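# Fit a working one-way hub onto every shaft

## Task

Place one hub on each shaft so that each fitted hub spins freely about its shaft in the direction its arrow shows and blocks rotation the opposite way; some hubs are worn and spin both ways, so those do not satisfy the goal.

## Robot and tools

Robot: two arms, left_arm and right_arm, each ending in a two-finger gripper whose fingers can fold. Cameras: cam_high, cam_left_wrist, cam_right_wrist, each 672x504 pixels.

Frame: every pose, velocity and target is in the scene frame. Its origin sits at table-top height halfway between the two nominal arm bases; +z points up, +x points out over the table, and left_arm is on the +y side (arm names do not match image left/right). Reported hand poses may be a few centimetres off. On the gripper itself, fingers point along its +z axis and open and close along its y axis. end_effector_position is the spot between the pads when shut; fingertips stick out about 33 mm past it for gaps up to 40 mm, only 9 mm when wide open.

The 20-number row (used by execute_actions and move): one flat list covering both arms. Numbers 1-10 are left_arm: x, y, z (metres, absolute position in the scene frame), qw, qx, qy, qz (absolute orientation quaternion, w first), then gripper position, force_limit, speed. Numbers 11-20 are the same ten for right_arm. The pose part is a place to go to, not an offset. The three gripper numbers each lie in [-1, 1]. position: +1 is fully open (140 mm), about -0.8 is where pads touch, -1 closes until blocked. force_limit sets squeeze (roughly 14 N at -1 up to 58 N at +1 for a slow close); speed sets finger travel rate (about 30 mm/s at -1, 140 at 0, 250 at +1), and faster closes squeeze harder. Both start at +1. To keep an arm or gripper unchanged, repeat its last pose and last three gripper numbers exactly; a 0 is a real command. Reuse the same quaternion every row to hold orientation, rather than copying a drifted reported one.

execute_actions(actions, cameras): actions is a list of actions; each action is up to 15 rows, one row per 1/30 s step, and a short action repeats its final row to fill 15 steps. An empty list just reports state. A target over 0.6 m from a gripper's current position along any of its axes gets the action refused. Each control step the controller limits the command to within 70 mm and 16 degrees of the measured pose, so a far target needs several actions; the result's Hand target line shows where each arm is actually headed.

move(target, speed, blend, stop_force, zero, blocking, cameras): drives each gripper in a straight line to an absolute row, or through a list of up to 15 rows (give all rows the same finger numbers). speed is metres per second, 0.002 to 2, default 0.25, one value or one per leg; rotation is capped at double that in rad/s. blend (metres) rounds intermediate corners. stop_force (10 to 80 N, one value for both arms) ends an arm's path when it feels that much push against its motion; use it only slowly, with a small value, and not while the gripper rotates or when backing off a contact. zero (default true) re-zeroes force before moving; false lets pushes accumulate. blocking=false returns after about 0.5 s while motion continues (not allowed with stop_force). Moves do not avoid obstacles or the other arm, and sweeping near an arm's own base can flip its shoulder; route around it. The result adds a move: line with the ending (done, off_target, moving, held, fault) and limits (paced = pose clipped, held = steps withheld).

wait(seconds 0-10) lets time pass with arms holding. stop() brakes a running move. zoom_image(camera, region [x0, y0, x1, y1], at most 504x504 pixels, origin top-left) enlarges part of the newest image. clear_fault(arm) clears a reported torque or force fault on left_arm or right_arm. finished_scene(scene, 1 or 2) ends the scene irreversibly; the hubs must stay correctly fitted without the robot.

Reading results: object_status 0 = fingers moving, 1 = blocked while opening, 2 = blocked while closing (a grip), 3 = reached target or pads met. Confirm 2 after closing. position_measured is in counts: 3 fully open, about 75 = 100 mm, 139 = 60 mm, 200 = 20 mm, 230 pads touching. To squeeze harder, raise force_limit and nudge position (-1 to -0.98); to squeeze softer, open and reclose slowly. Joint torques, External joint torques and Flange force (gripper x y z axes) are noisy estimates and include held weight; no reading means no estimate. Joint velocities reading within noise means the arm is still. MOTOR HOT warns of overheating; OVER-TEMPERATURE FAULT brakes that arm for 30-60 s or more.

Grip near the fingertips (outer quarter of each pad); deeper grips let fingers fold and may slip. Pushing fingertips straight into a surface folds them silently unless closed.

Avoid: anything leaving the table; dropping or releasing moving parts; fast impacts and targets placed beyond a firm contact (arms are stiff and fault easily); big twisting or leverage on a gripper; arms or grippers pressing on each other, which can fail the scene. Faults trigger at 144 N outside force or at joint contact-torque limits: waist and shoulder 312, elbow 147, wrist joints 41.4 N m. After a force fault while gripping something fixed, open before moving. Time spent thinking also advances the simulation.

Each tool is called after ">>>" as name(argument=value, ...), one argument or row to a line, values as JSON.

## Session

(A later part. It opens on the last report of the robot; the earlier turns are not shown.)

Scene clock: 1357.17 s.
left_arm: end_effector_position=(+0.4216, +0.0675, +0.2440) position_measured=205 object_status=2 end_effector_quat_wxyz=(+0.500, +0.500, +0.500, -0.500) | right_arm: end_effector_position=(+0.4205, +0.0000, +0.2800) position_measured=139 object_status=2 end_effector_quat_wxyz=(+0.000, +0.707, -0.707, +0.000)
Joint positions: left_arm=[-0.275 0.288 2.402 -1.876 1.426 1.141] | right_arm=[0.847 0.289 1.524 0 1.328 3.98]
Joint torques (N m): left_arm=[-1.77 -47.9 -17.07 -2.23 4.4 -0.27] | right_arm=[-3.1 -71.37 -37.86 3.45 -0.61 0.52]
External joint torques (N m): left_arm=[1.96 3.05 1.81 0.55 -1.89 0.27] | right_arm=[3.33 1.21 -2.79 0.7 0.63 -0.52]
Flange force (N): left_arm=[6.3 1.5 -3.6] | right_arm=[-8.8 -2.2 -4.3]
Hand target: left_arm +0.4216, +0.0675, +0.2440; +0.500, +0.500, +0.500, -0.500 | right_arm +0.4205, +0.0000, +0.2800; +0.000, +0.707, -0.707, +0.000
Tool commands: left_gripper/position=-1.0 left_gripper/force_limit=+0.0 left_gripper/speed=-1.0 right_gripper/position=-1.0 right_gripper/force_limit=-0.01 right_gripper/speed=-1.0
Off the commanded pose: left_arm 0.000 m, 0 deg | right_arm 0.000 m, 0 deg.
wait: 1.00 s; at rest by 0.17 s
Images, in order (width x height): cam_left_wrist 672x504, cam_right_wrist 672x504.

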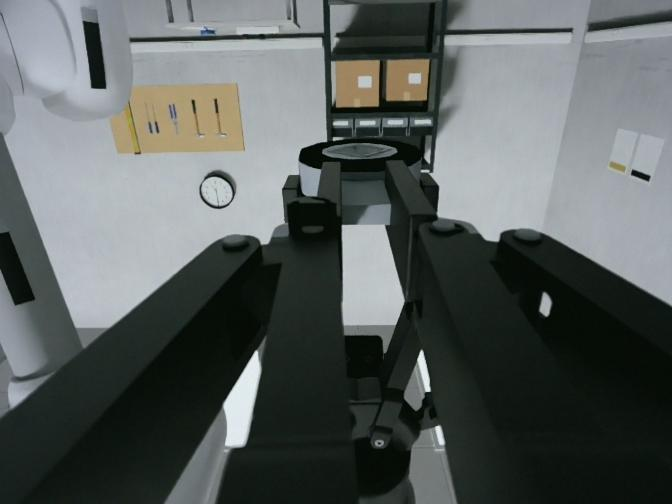

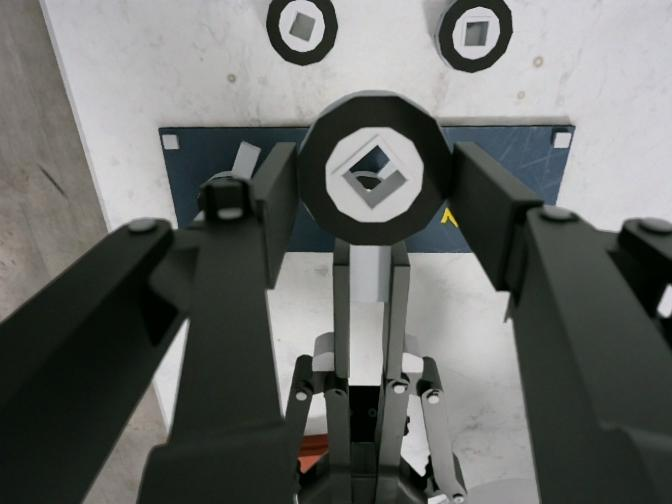

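>>> move(
  target=[
    [0.4216,0.0675,0.2440,0.5,0.5,0.5,-0.5,-0.2,-0.8,-0.9,0.4205,0.0,0.28,0,0.70711,-0.70711,0,-1,-0.01,-1],
    [0.4216,0.28,0.2440,0.5,0.5,0.5,-0.5,-0.2,-0.8,-0.9,0.4205,0.0,0.28,0,0.70711,-0.70711,0,-1,-0.01,-1],
  ],
  speed=[0.1,0.15],
  cameras=["cam_left_wrist","cam_right_wrist"],
)

>>> zoom_image(
  camera="cam_right_wrist",
  region=[250, 50, 500, 300],
)

Scene clock: 1373.70 s.
left_arm: end_effector_position=(+0.4216, +0.2799, +0.2440) position_measured=154 object_status=3 end_effector_quat_wxyz=(+0.500, +0.500, +0.500, -0.500) | right_arm: end_effector_position=(+0.4205, +0.0000, +0.2800) position_measured=139 object_status=2 end_effector_quat_wxyz=(+0.000, +0.707, -0.707, +0.000)
Joint positions: left_arm=[0.234 0.288 2.402 -1.415 1.646 1.125] | right_arm=[0.847 0.289 1.524 0 1.328 3.98]
Joint torques (N m): left_arm=[-1.1 -44.43 -14.06 -1.28 2.81 -0.28] | right_arm=[-3.34 -74.16 -39.85 3.64 -0.39 0.49]
External joint torques (N m): left_arm=[1.19 1.81 0.35 0.41 -0.35 0.28] | right_arm=[3.66 4.07 -0.76 0.51 0.41 -0.49]
Flange force (N): left_arm=[5.0 0.4 -3.6] | right_arm=[-9.3 -1.9 -0.1]
Hand target: left_arm +0.4216, +0.2800, +0.2440; +0.500, +0.500, +0.500, -0.500 | right_arm +0.4205, +0.0000, +0.2800; +0.000, +0.707, -0.707, +0.000
Off the commanded pose: left_arm 0.000 m, 0 deg | right_arm 0.000 m, 0 deg.
move: done
Images, in order (width x height): cam_left_wrist 672x504, cam_right_wrist 672x504.

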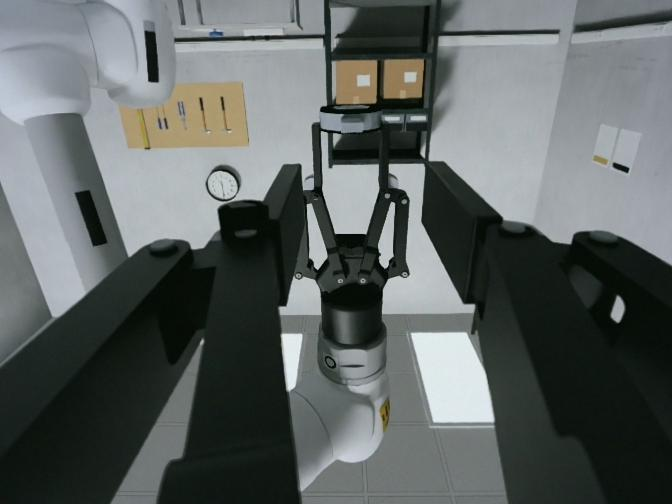

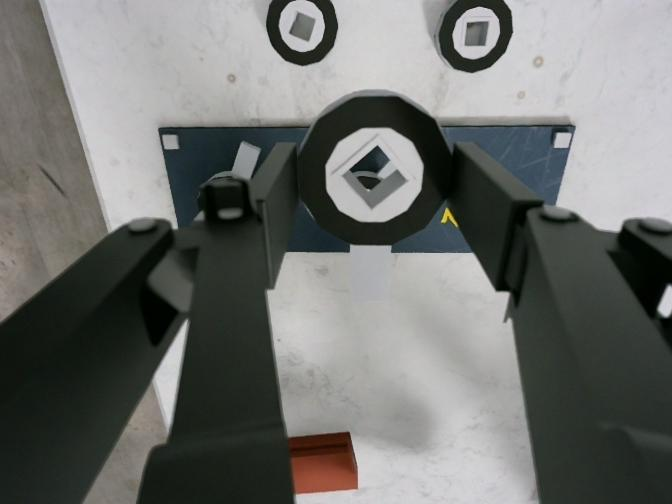

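Scaled by 2.016 from the camera's 672x504 image, which has a finer 960x720 frame.

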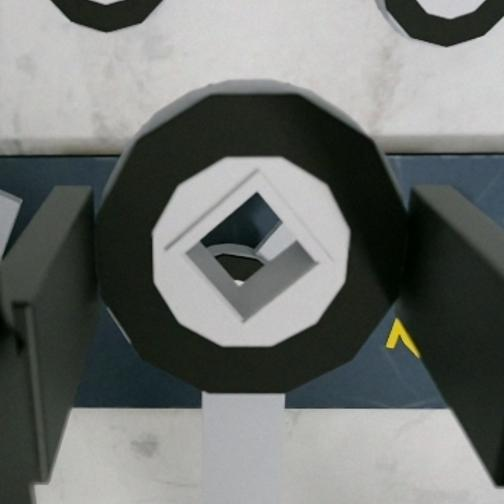

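>>> move(
  target=[
    [0.36,0.42,0.35,0.0,0.955,-0.296,0.0,-0.2,-0.8,-0.9,0.36,0.08,0.20,0,0.9181,0.3963,0,-1,-0.01,-1],
    [0.30,0.50,0.40,0.0,0.955,-0.296,0.0,-0.2,-0.8,-0.9,0.29,0.2095,0.12,0,0.9181,0.3963,0,-1,-0.01,-1],
    [0.30,0.50,0.40,0.0,0.955,-0.296,0.0,-0.2,-0.8,-0.9,0.29,0.2095,0.056,0,0.9181,0.3963,0,-1,-0.01,-1],
  ],
  speed=[0.35,0.2,0.1],
  cameras=["cam_high","cam_right_wrist"],
)

>>> move(
  target=[0.30,0.50,0.40,0.0,0.955,-0.296,0.0,-0.2,-0.8,-0.9,0.29,0.2095,0.0455,0,0.9181,0.3963,0,-1,-0.01,-1],
  speed=0.012,
  stop_force=10,
  cameras=["cam_right_wrist"],
)

Scene clock: 1399.13 s.
left_arm: end_effector_position=(+0.3000, +0.5000, +0.4000) position_measured=154 object_status=3 end_effector_quat_wxyz=(+0.000, +0.955, -0.296, +0.000) | right_arm: end_effector_position=(+0.2900, +0.2095, +0.0561) position_measured=139 object_status=2 end_effector_quat_wxyz=(+0.000, +0.918, +0.396, +0.000)
Joint positions: left_arm=[-0.081 -0.458 1.986 0 1.614 2.029] | right_arm=[1.138 0.595 1.495 0 1.051 1.884]
Joint torques (N m): left_arm=[-1.63 3.85 -43.38 4.15 0.17 -0.31] | right_arm=[-2.82 -99.9 -34.04 3.11 -0.55 0.48]
External joint torques (N m): left_arm=[1.81 -0.97 1.84 0.1 -0.2 0.31] | right_arm=[3.05 5.54 -2.42 0.63 0.5 -0.48]
Flange force (N): left_arm=[-6.0 -4.9 3.8] | right_arm=[12.3 -7.9 2.1]
Hand target: left_arm +0.3000, +0.5000, +0.4000; +0.000, +0.955, -0.296, +0.000 | right_arm +0.2900, +0.2095, +0.0560; +0.000, +0.918, +0.396, +0.000
Off the commanded pose: left_arm 0.000 m, 0 deg | right_arm 0.000 m, 0 deg.
move: done
Images, in order (width x height): cam_high 672x504, cam_right_wrist 672x504.

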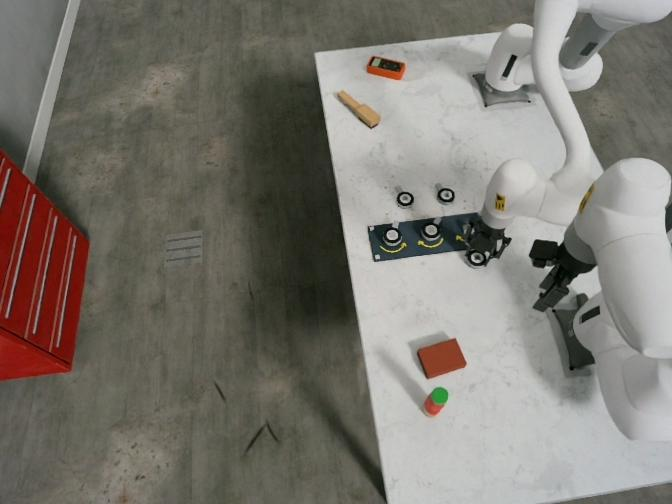

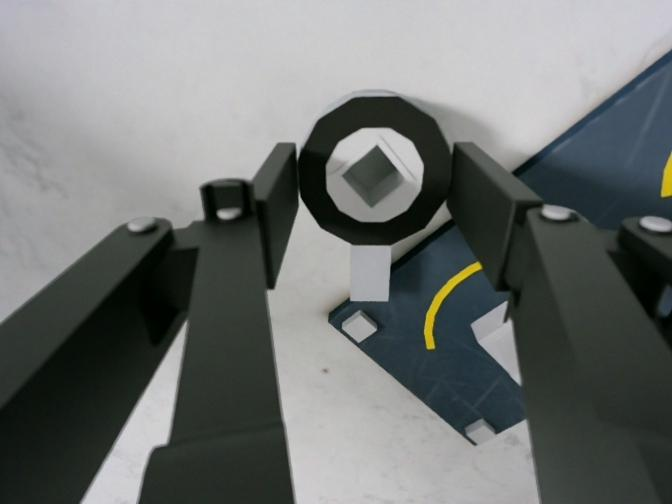

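Scene clock: 1400.47 s.
left_arm: end_effector_position=(+0.3000, +0.5000, +0.4000) position_measured=154 object_status=3 end_effector_quat_wxyz=(+0.000, +0.955, -0.296, +0.000) | right_arm: end_effector_position=(+0.2900, +0.2096, +0.0474) position_measured=139 object_status=2 end_effector_quat_wxyz=(+0.000, +0.918, +0.396, +0.000)
Joint positions: left_arm=[-0.081 -0.458 1.986 0 1.614 2.029] | right_arm=[1.138 0.602 1.501 0 1.039 1.884]
Joint torques (N m): left_arm=[-1.55 4.09 -43.18 3.99 0.25 -0.25] | right_arm=[-3.17 -83.29 -27.88 3.16 -1.6 0.54]
External joint torques (N m): left_arm=[1.67 -0.66 1.83 0.24 -0.29 0.25] | right_arm=[3.44 -11.31 -8.29 0.55 1.55 -0.54]
Flange force (N): left_arm=[-5.1 -4.6 3.9] | right_arm=[4.4 -5.3 -17.0]
Hand target: left_arm +0.3000, +0.5000, +0.4000; +0.000, +0.955, -0.296, +0.000 | right_arm +0.2900, +0.2096, +0.0475; +0.000, +0.918, +0.396, +0.000
Off the commanded pose: left_arm 0.000 m, 0 deg | right_arm 0.002 m, 0 deg.
move: contact (right_arm)
Images, in order (width x height): cam_right_wrist 672x504.

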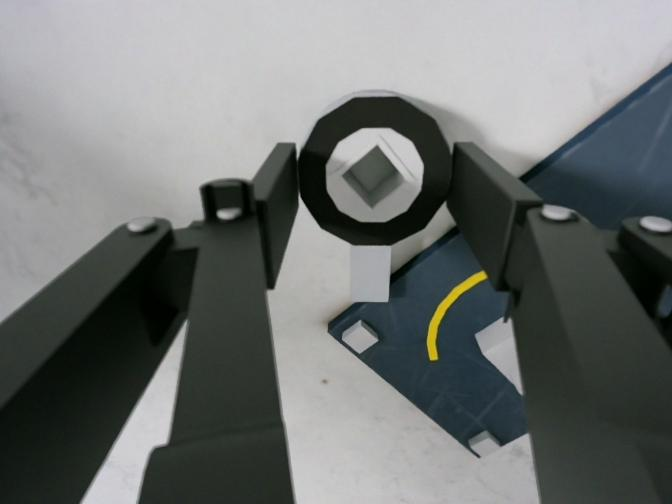

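>>> move(
  target=[
    [0.30,0.50,0.40,0.0,0.955,-0.296,0.0,-0.2,-0.8,-0.9,0.29,0.2096,0.0475,0,0.9181,0.3963,0,0.10,-0.8,-0.9],
    [0.30,0.50,0.40,0.0,0.955,-0.296,0.0,-0.2,-0.8,-0.9,0.29,0.2096,0.0475,0,0.9181,0.3963,0,-1,-0.01,-1],
  ],
  speed=0.1,
  cameras=["cam_right_wrist"],
)

>>> wait(
  seconds=0.8,
  cameras=["cam_right_wrist"],
)

>>> zoom_image(
  camera="cam_right_wrist",
  region=[310, 110, 440, 230],
)

Scene clock: 1410.67 s.
left_arm: end_effector_position=(+0.3000, +0.5000, +0.4000) position_measured=154 object_status=3 end_effector_quat_wxyz=(+0.000, +0.955, -0.296, +0.000) | right_arm: end_effector_position=(+0.2900, +0.2096, +0.0475) position_measured=139 object_status=0 end_effector_quat_wxyz=(+0.000, +0.918, +0.396, +0.000)
Joint positions: left_arm=[-0.081 -0.458 1.986 0 1.614 2.029] | right_arm=[1.138 0.602 1.501 0 1.039 1.884]
Joint torques (N m): left_arm=[-1.49 3.31 -43.29 4.1 0.32 -0.27] | right_arm=[-2.49 -91.55 -31.25 3.17 -0.7 0.52]
External joint torques (N m): left_arm=[1.6 0.01 1.86 0.13 -0.36 0.27] | right_arm=[2.77 -2.96 -4.91 0.54 0.65 -0.52]
Flange force (N): left_arm=[-4.0 -5.2 4.0] | right_arm=[7.0 -5.5 -6.6]
Hand target: left_arm +0.3000, +0.5000, +0.4000; +0.000, +0.955, -0.296, +0.000 | right_arm +0.2900, +0.2096, +0.0475; +0.000, +0.918, +0.396, +0.000
Off the commanded pose: left_arm 0.000 m, 0 deg | right_arm 0.000 m, 0 deg.
move: done
Images, in order (width x height): cam_right_wrist 672x504.

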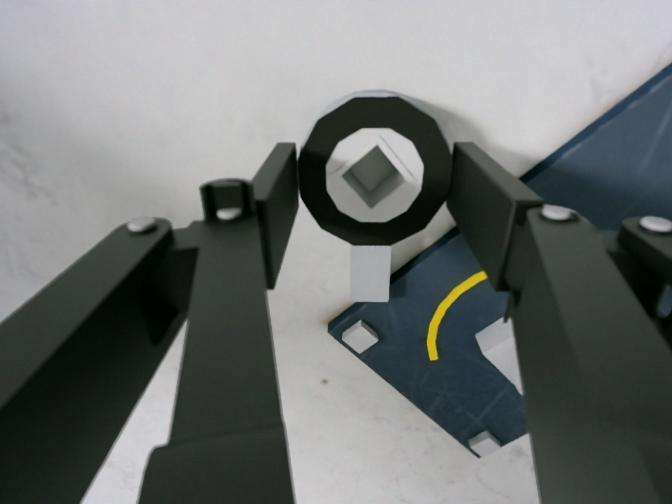

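Scene clock: 1411.47 s.
left_arm: end_effector_position=(+0.3000, +0.5000, +0.4000) position_measured=154 object_status=3 end_effector_quat_wxyz=(+0.000, +0.955, -0.296, +0.000) | right_arm: end_effector_position=(+0.2900, +0.2096, +0.0475) position_measured=139 object_status=2 end_effector_quat_wxyz=(+0.000, +0.918, +0.396, +0.000)
Joint positions: left_arm=[-0.081 -0.458 1.986 0 1.614 2.029] | right_arm=[1.138 0.602 1.501 0 1.039 1.884]
Joint torques (N m): left_arm=[-1.26 3.65 -43.37 4.1 0.26 -0.24] | right_arm=[-2.73 -91.39 -31 3.23 -0.47 0.48]
External joint torques (N m): left_arm=[1.29 0.23 2.06 0.12 -0.3 0.24] | right_arm=[3.01 -3.13 -5.15 0.47 0.42 -0.48]
Flange force (N): left_arm=[-3.4 -4.2 4.3] | right_arm=[7.0 -5.8 -6.6]
Hand target: left_arm +0.3000, +0.5000, +0.4000; +0.000, +0.955, -0.296, +0.000 | right_arm +0.2900, +0.2096, +0.0475; +0.000, +0.918, +0.396, +0.000
Tool commands: left_gripper/position=-0.2 left_gripper/force_limit=-0.8 left_gripper/speed=-0.9 right_gripper/position=-1.0 right_gripper/force_limit=-0.01 right_gripper/speed=-1.0
Off the commanded pose: left_arm 0.000 m, 0 deg | right_arm 0.000 m, 0 deg.
wait: 0.80 s; at rest by 0.17 s
Images, in order (width x height): cam_right_wrist 672x504.

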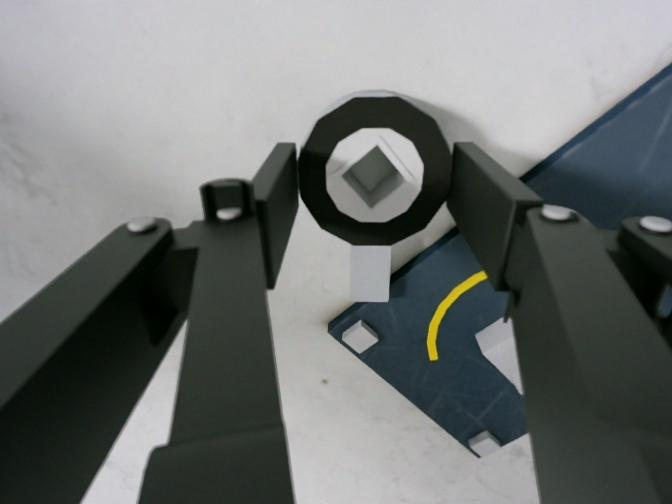

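Scaled by 3.877 from the camera's 672x504 image, which has a finer 960x720 frame.

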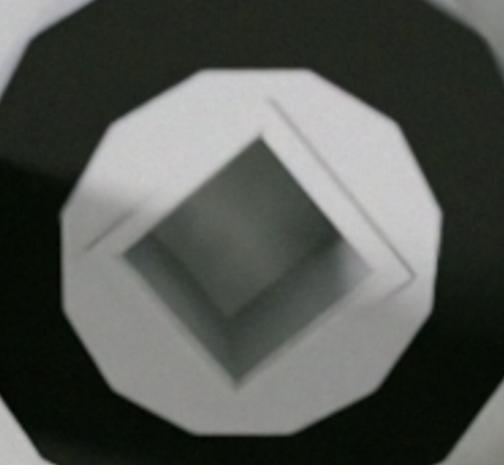

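>>> move(
  target=[
    [0.30,0.50,0.40,0.0,0.955,-0.296,0.0,-0.2,-0.8,-0.9,0.29,0.2096,0.125,0,0.90996,0.41469,0,-1,-0.01,-1],
    [0.30,0.50,0.40,0.0,0.955,-0.296,0.0,-0.2,-0.8,-0.9,0.2858,0.093,0.125,0,0.90996,0.41469,0,-1,-0.01,-1],
    [0.30,0.50,0.40,0.0,0.955,-0.296,0.0,-0.2,-0.8,-0.9,0.2858,0.093,0.098,0,0.90996,0.41469,0,-1,-0.01,-1],
  ],
  speed=[0.12,0.15,0.08],
  cameras=["cam_right_wrist"],
)

>>> zoom_image(
  camera="cam_right_wrist",
  region=[310, 110, 440, 230],
)

Scene clock: 1425.20 s.
left_arm: end_effector_position=(+0.3000, +0.5000, +0.4000) position_measured=154 object_status=3 end_effector_quat_wxyz=(+0.000, +0.955, -0.296, +0.000) | right_arm: end_effector_position=(+0.2858, +0.0930, +0.0981) position_measured=139 object_status=2 end_effector_quat_wxyz=(+0.000, +0.910, +0.415, +0.000)
Joint positions: left_arm=[-0.081 -0.458 1.986 0 1.614 2.029] | right_arm=[1.074 0.41 1.707 0 1.024 1.781]
Joint torques (N m): left_arm=[-2.31 3.64 -43.23 4.05 0.27 -0.24] | right_arm=[-2.55 -81.97 -35.68 3.13 -0.68 0.46]
External joint torques (N m): left_arm=[2.37 -0.1 1.86 0.18 -0.31 0.24] | right_arm=[2.72 4.88 -0.24 0.56 0.62 -0.46]
Flange force (N): left_arm=[-5.4 -7.4 3.9] | right_arm=[6.8 -5.0 2.9]
Hand target: left_arm +0.3000, +0.5000, +0.4000; +0.000, +0.955, -0.296, +0.000 | right_arm +0.2858, +0.0930, +0.0980; +0.000, +0.910, +0.415, +0.000
Off the commanded pose: left_arm 0.000 m, 0 deg | right_arm 0.000 m, 0 deg.
move: done
Images, in order (width x height): cam_right_wrist 672x504.

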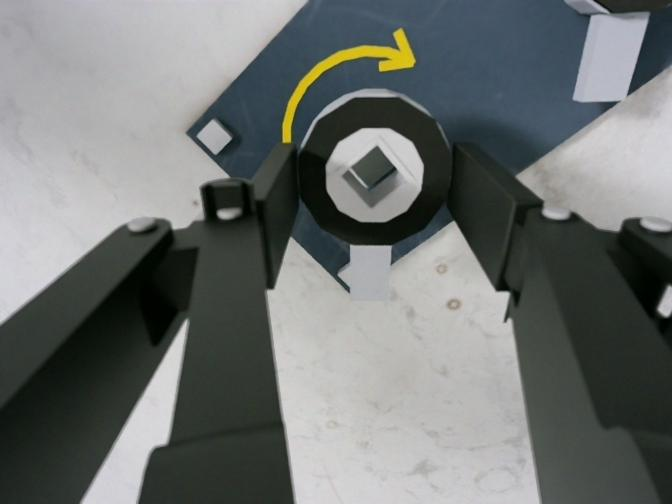

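Scaled by 3.877 from the camera's 672x504 image, which has a finer 960x720 frame.

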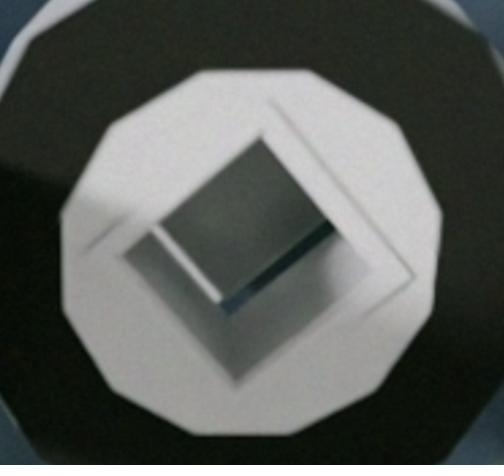

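>>> zoom_image(
  camera="cam_right_wrist",
  region=[335, 140, 415, 220],
)

Scaled by 6.300 from the camera's 672x504 image, which has a finer 960x720 frame.

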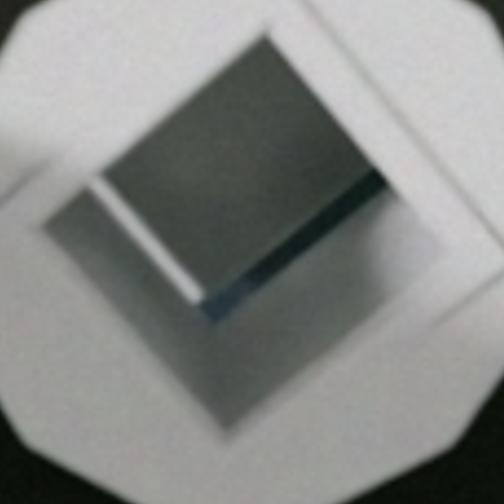

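>>> move(
  target=[0.30,0.50,0.40,0.0,0.955,-0.296,0.0,-0.2,-0.8,-0.9,0.2855,0.0933,0.092,0,0.90996,0.41469,0,-1,-0.01,-1],
  speed=0.04,
  cameras=["cam_right_wrist"],
)

>>> zoom_image(
  camera="cam_right_wrist",
  region=[335, 140, 415, 220],
)

Scene clock: 1444.00 s.
left_arm: end_effector_position=(+0.3000, +0.5000, +0.4000) position_measured=154 object_status=3 end_effector_quat_wxyz=(+0.000, +0.955, -0.296, +0.000) | right_arm: end_effector_position=(+0.2855, +0.0933, +0.0920) position_measured=139 object_status=2 end_effector_quat_wxyz=(+0.000, +0.910, +0.415, +0.000)
Joint positions: left_arm=[-0.081 -0.458 1.986 0 1.614 2.029] | right_arm=[1.075 0.416 1.711 0 1.015 1.781]
Joint torques (N m): left_arm=[-1.11 3.88 -43.53 4.07 0.29 -0.38] | right_arm=[-2.78 -81.72 -34.63 3.14 -0.84 0.58]
External joint torques (N m): left_arm=[1.27 -0.77 2.1 0.17 -0.32 0.38] | right_arm=[3.03 4.26 -1.12 0.52 0.78 -0.58]
Flange force (N): left_arm=[-5.1 -3.6 4.5] | right_arm=[7.8 -5.6 1.5]
Hand target: left_arm +0.3000, +0.5000, +0.4000; +0.000, +0.955, -0.296, +0.000 | right_arm +0.2855, +0.0933, +0.0920; +0.000, +0.910, +0.415, +0.000
Off the commanded pose: left_arm 0.000 m, 0 deg | right_arm 0.000 m, 0 deg.
move: done
Images, in order (width x height): cam_right_wrist 672x504.

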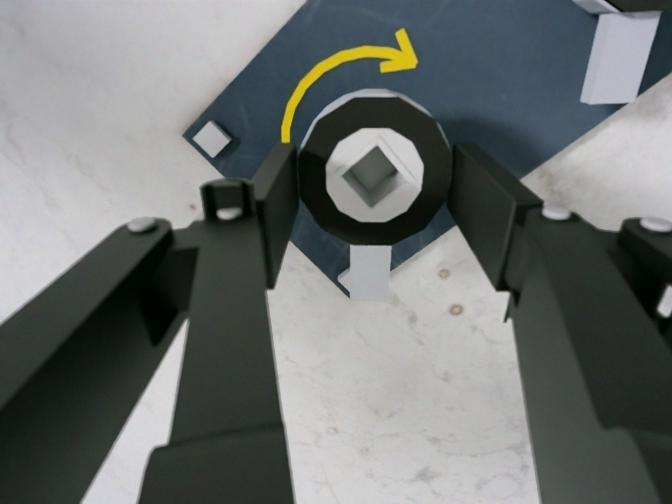

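Scaled by 6.300 from the camera's 672x504 image, which has a finer 960x720 frame.

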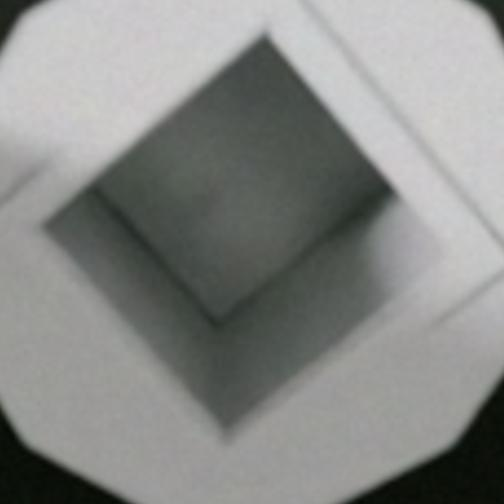

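>>> move(
  target=[0.30,0.50,0.40,0.0,0.955,-0.296,0.0,-0.2,-0.8,-0.9,0.2855,0.0933,0.060,0,0.90996,0.41469,0,-1,-0.01,-1],
  speed=0.015,
  stop_force=12,
  cameras=["cam_right_wrist"],
)

>>> zoom_image(
  camera="cam_right_wrist",
  region=[250, 50, 500, 300],
)

Scene clock: 1453.50 s.
left_arm: end_effector_position=(+0.3000, +0.5000, +0.4000) position_measured=154 object_status=3 end_effector_quat_wxyz=(+0.000, +0.955, -0.296, +0.000) | right_arm: end_effector_position=(+0.2856, +0.0934, +0.0681) position_measured=139 object_status=2 end_effector_quat_wxyz=(+0.000, +0.910, +0.415, +0.000)
Joint positions: left_arm=[-0.081 -0.458 1.986 0 1.614 2.029] | right_arm=[1.075 0.437 1.73 0 0.975 1.781]
Joint torques (N m): left_arm=[-2.4 3.38 -43.1 4.06 0.31 -0.28] | right_arm=[5.2 -73.63 -32.91 6.5 -3.61 0.41]
External joint torques (N m): left_arm=[2.5 0.08 1.71 0.17 -0.35 0.28] | right_arm=[-5.04 -4.69 -1.88 -2.93 3.56 -0.41]
Flange force (N): left_arm=[-5.2 -8.2 3.7] | right_arm=[1.9 7.3 -11.5]
Hand target: left_arm +0.3000, +0.5000, +0.4000; +0.000, +0.955, -0.296, +0.000 | right_arm +0.2856, +0.0934, +0.0681; +0.000, +0.910, +0.415, +0.000
Off the commanded pose: left_arm 0.000 m, 0 deg | right_arm 0.008 m, 0 deg.
move: contact (right_arm)
Images, in order (width x height): cam_right_wrist 672x504.

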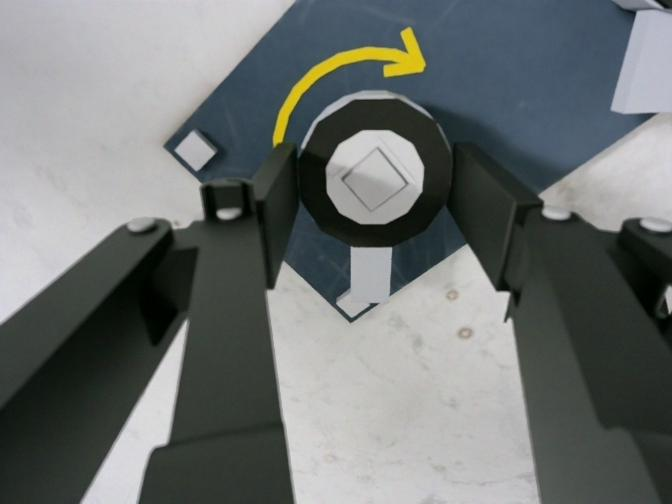

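Scaled by 2.016 from the camera's 672x504 image, which has a finer 960x720 frame.

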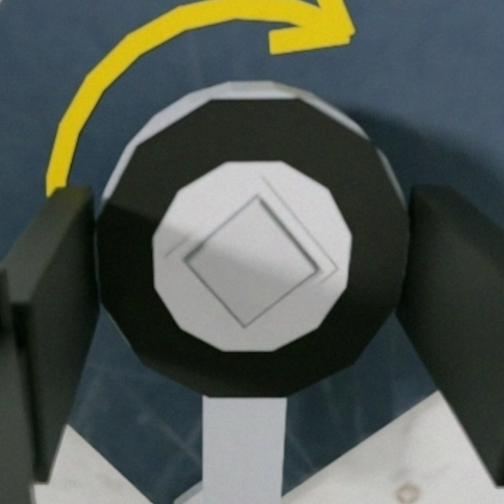

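>>> move(
  target=[
    [0.30,0.50,0.40,0.0,0.955,-0.296,0.0,-0.2,-0.8,-0.9,0.2855,0.0931,0.0685,0,0.90996,0.41469,0,-1,-0.01,-1],
    [0.30,0.50,0.40,0.0,0.955,-0.296,0.0,-0.2,-0.8,-0.9,0.2855,0.0931,0.0685,0,0.94264,0.33381,0,-1,-0.01,-1],
  ],
  speed=0.04,
  cameras=["cam_right_wrist"],
)

>>> zoom_image(
  camera="cam_right_wrist",
  region=[250, 50, 500, 300],
)

>>> move(
  target=[0.30,0.50,0.40,0.0,0.955,-0.296,0.0,-0.2,-0.8,-0.9,0.2855,0.0931,0.0685,0,0.87036,0.49242,0,-1,-0.01,-1],
  speed=0.04,
  cameras=["cam_right_wrist"],
)

>>> zoom_image(
  camera="cam_right_wrist",
  region=[250, 50, 500, 300],
)

Scene clock: 1470.53 s.
left_arm: end_effector_position=(+0.3000, +0.5000, +0.4000) position_measured=154 object_status=3 end_effector_quat_wxyz=(+0.000, +0.955, -0.296, +0.000) | right_arm: end_effector_position=(+0.2855, +0.0931, +0.0685) position_measured=139 object_status=2 end_effector_quat_wxyz=(+0.000, +0.943, +0.334, +0.000)
Joint positions: left_arm=[-0.081 -0.458 1.986 0 1.614 2.029] | right_arm=[1.075 0.436 1.73 0 0.976 1.955]
Joint torques (N m): left_arm=[-1.38 3.95 -43.24 4.05 0.28 -0.23] | right_arm=[1.32 -82.52 -31.78 4.65 0.62 0.34]
External joint torques (N m): left_arm=[1.37 0.03 1.98 0.17 -0.33 0.23] | right_arm=[-1.34 4.25 -2.98 -1.1 -0.68 -0.34]
Flange force (N): left_arm=[-3.7 -4.2 4.2] | right_arm=[11.4 -2.7 2.8]
Hand target: left_arm +0.3000, +0.5000, +0.4000; +0.000, +0.955, -0.296, +0.000 | right_arm +0.2855, +0.0931, +0.0685; +0.000, +0.943, +0.334, +0.000
Off the commanded pose: left_arm 0.000 m, 0 deg | right_arm 0.000 m, 0 deg.
move: done
Images, in order (width x height): cam_right_wrist 672x504.

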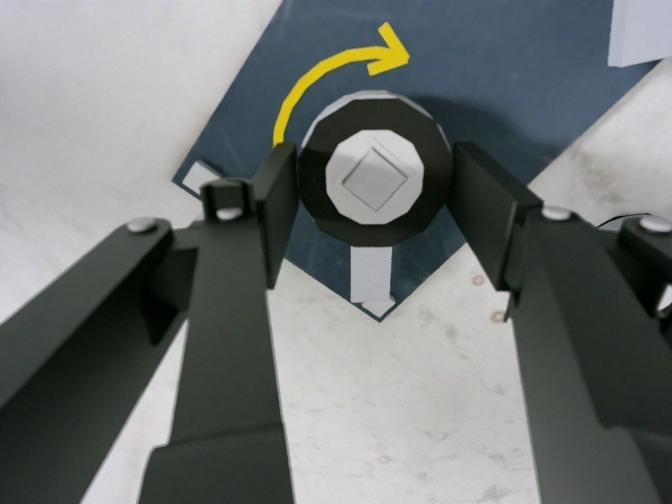

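Scaled by 2.016 from the camera's 672x504 image, which has a finer 960x720 frame.

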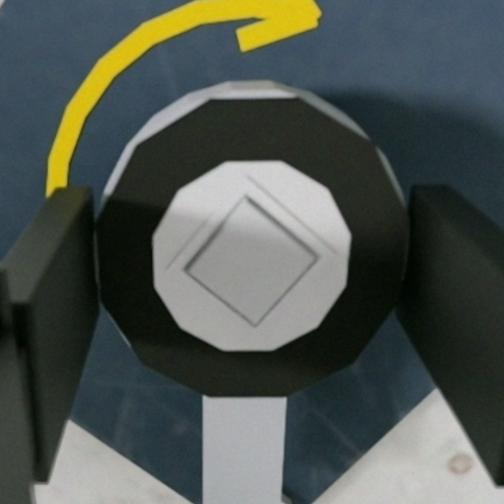

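Scene clock: 1475.23 s.
left_arm: end_effector_position=(+0.3000, +0.5000, +0.4000) position_measured=154 object_status=3 end_effector_quat_wxyz=(+0.000, +0.955, -0.296, +0.000) | right_arm: end_effector_position=(+0.2855, +0.0931, +0.0685) position_measured=139 object_status=2 end_effector_quat_wxyz=(+0.000, +0.870, +0.492, +0.000)
Joint positions: left_arm=[-0.081 -0.458 1.986 0 1.614 2.029] | right_arm=[1.075 0.436 1.73 0 0.976 1.607]
Joint torques (N m): left_arm=[-1.83 4.4 -43.55 4.08 0.24 -0.23] | right_arm=[6.38 -80.1 -36.35 6.16 -2.95 -0.13]
External joint torques (N m): left_arm=[1.89 -0.75 2.24 0.14 -0.28 0.23] | right_arm=[-5.98 1.75 1.55 -2.58 2.89 0.13]
Flange force (N): left_arm=[-5.9 -5.0 4.7] | right_arm=[1.6 8.0 -2.0]
Hand target: left_arm +0.3000, +0.5000, +0.4000; +0.000, +0.955, -0.296, +0.000 | right_arm +0.2855, +0.0931, +0.0685; +0.000, +0.870, +0.492, +0.000
Off the commanded pose: left_arm 0.000 m, 0 deg | right_arm 0.000 m, 0 deg.
move: done
Images, in order (width x height): cam_right_wrist 672x504.

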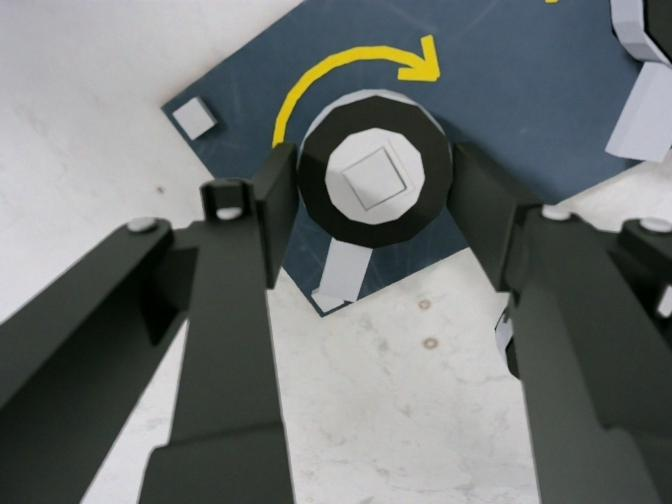

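Scaled by 2.016 from the camera's 672x504 image, which has a finer 960x720 frame.

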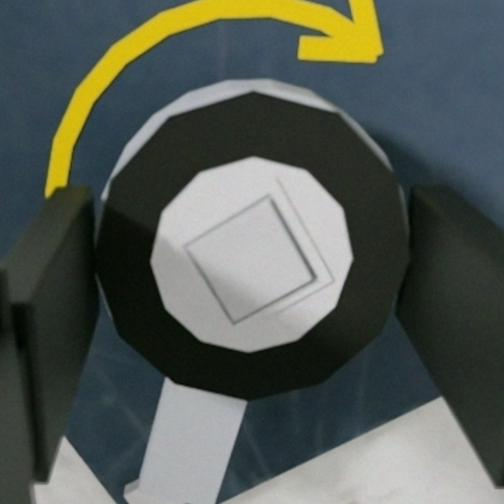

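>>> move(
  target=[
    [0.30,0.50,0.40,0.0,0.955,-0.296,0.0,-0.2,-0.8,-0.9,0.2855,0.0931,0.0685,0,0.87036,0.49242,0,0.2,-0.8,-0.6],
    [0.30,0.50,0.40,0.0,0.955,-0.296,0.0,-0.2,-0.8,-0.9,0.2855,0.0931,0.145,0,0.87036,0.49242,0,0.2,-0.8,-0.6],
  ],
  speed=0.08,
  cameras=["cam_high","cam_right_wrist"],
)

>>> zoom_image(
  camera="cam_right_wrist",
  region=[250, 50, 500, 300],
)

>>> zoom_image(
  camera="cam_high",
  region=[350, 180, 510, 280],
)

Scene clock: 1485.83 s.
left_arm: end_effector_position=(+0.3000, +0.5000, +0.4000) position_measured=154 object_status=3 end_effector_quat_wxyz=(+0.000, +0.955, -0.296, +0.000) | right_arm: end_effector_position=(+0.2855, +0.0931, +0.1449) position_measured=104 object_status=3 end_effector_quat_wxyz=(+0.000, +0.870, +0.492, +0.000)
Joint positions: left_arm=[-0.081 -0.458 1.986 0 1.614 2.029] | right_arm=[1.075 0.373 1.666 0 1.102 1.607]
Joint torques (N m): left_arm=[-1.78 3.27 -43.28 4 0.16 -0.32] | right_arm=[-3.26 -76.23 -35.17 3.19 -0.49 0.47]
External joint torques (N m): left_arm=[1.83 0.37 1.98 0.22 -0.2 0.32] | right_arm=[3.44 1.23 -2.24 0.66 0.44 -0.47]
Flange force (N): left_arm=[-4.1 -6.3 3.9] | right_arm=[6.6 -4.7 -2.0]
Hand target: left_arm +0.3000, +0.5000, +0.4000; +0.000, +0.955, -0.296, +0.000 | right_arm +0.2855, +0.0931, +0.1450; +0.000, +0.870, +0.492, +0.000
Off the commanded pose: left_arm 0.000 m, 0 deg | right_arm 0.000 m, 0 deg.
move: done
Images, in order (width x height): cam_high 672x504, cam_right_wrist 672x504.

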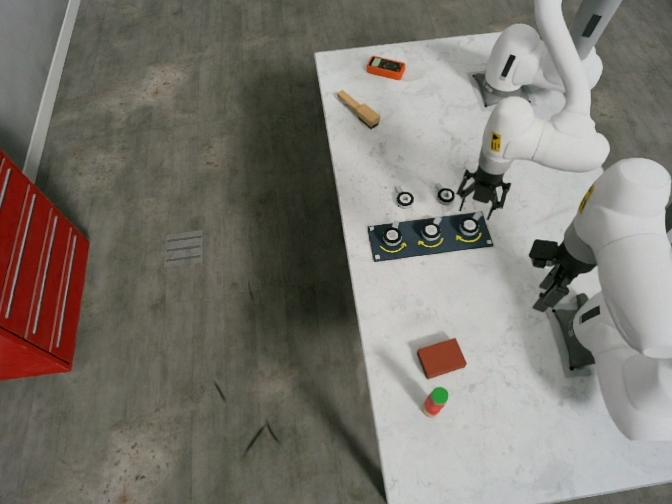

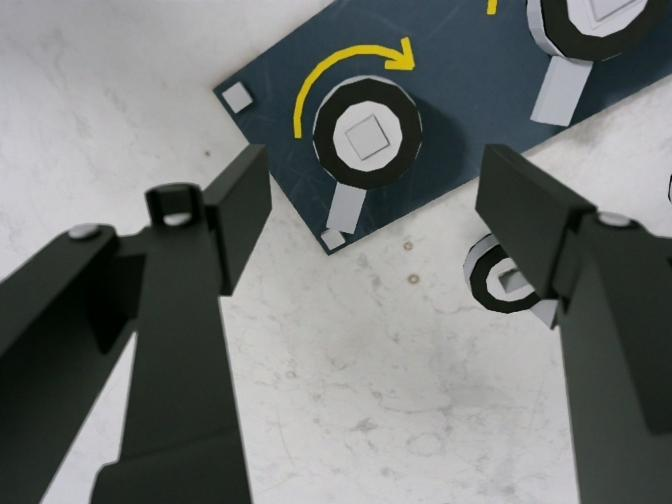

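Scaled by 2.016 from the camera's 672x504 image, which has a finer 960x720 frame.

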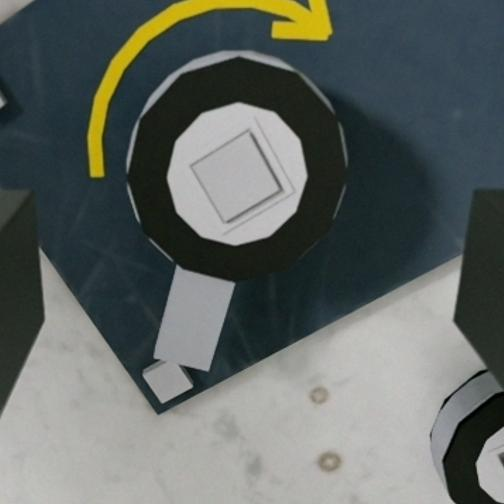

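Scaled by 3.150 from the camera's 672x504 image, which has a finer 960x720 frame.

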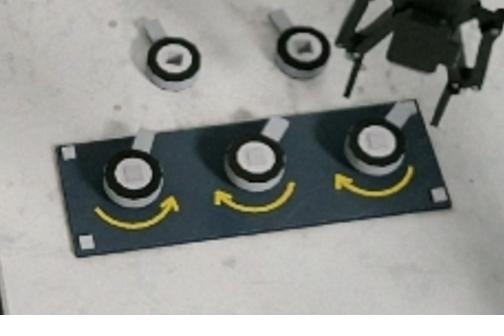

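>>> finished_scene(
  scene=2,
)

The scene is finished: the task was done.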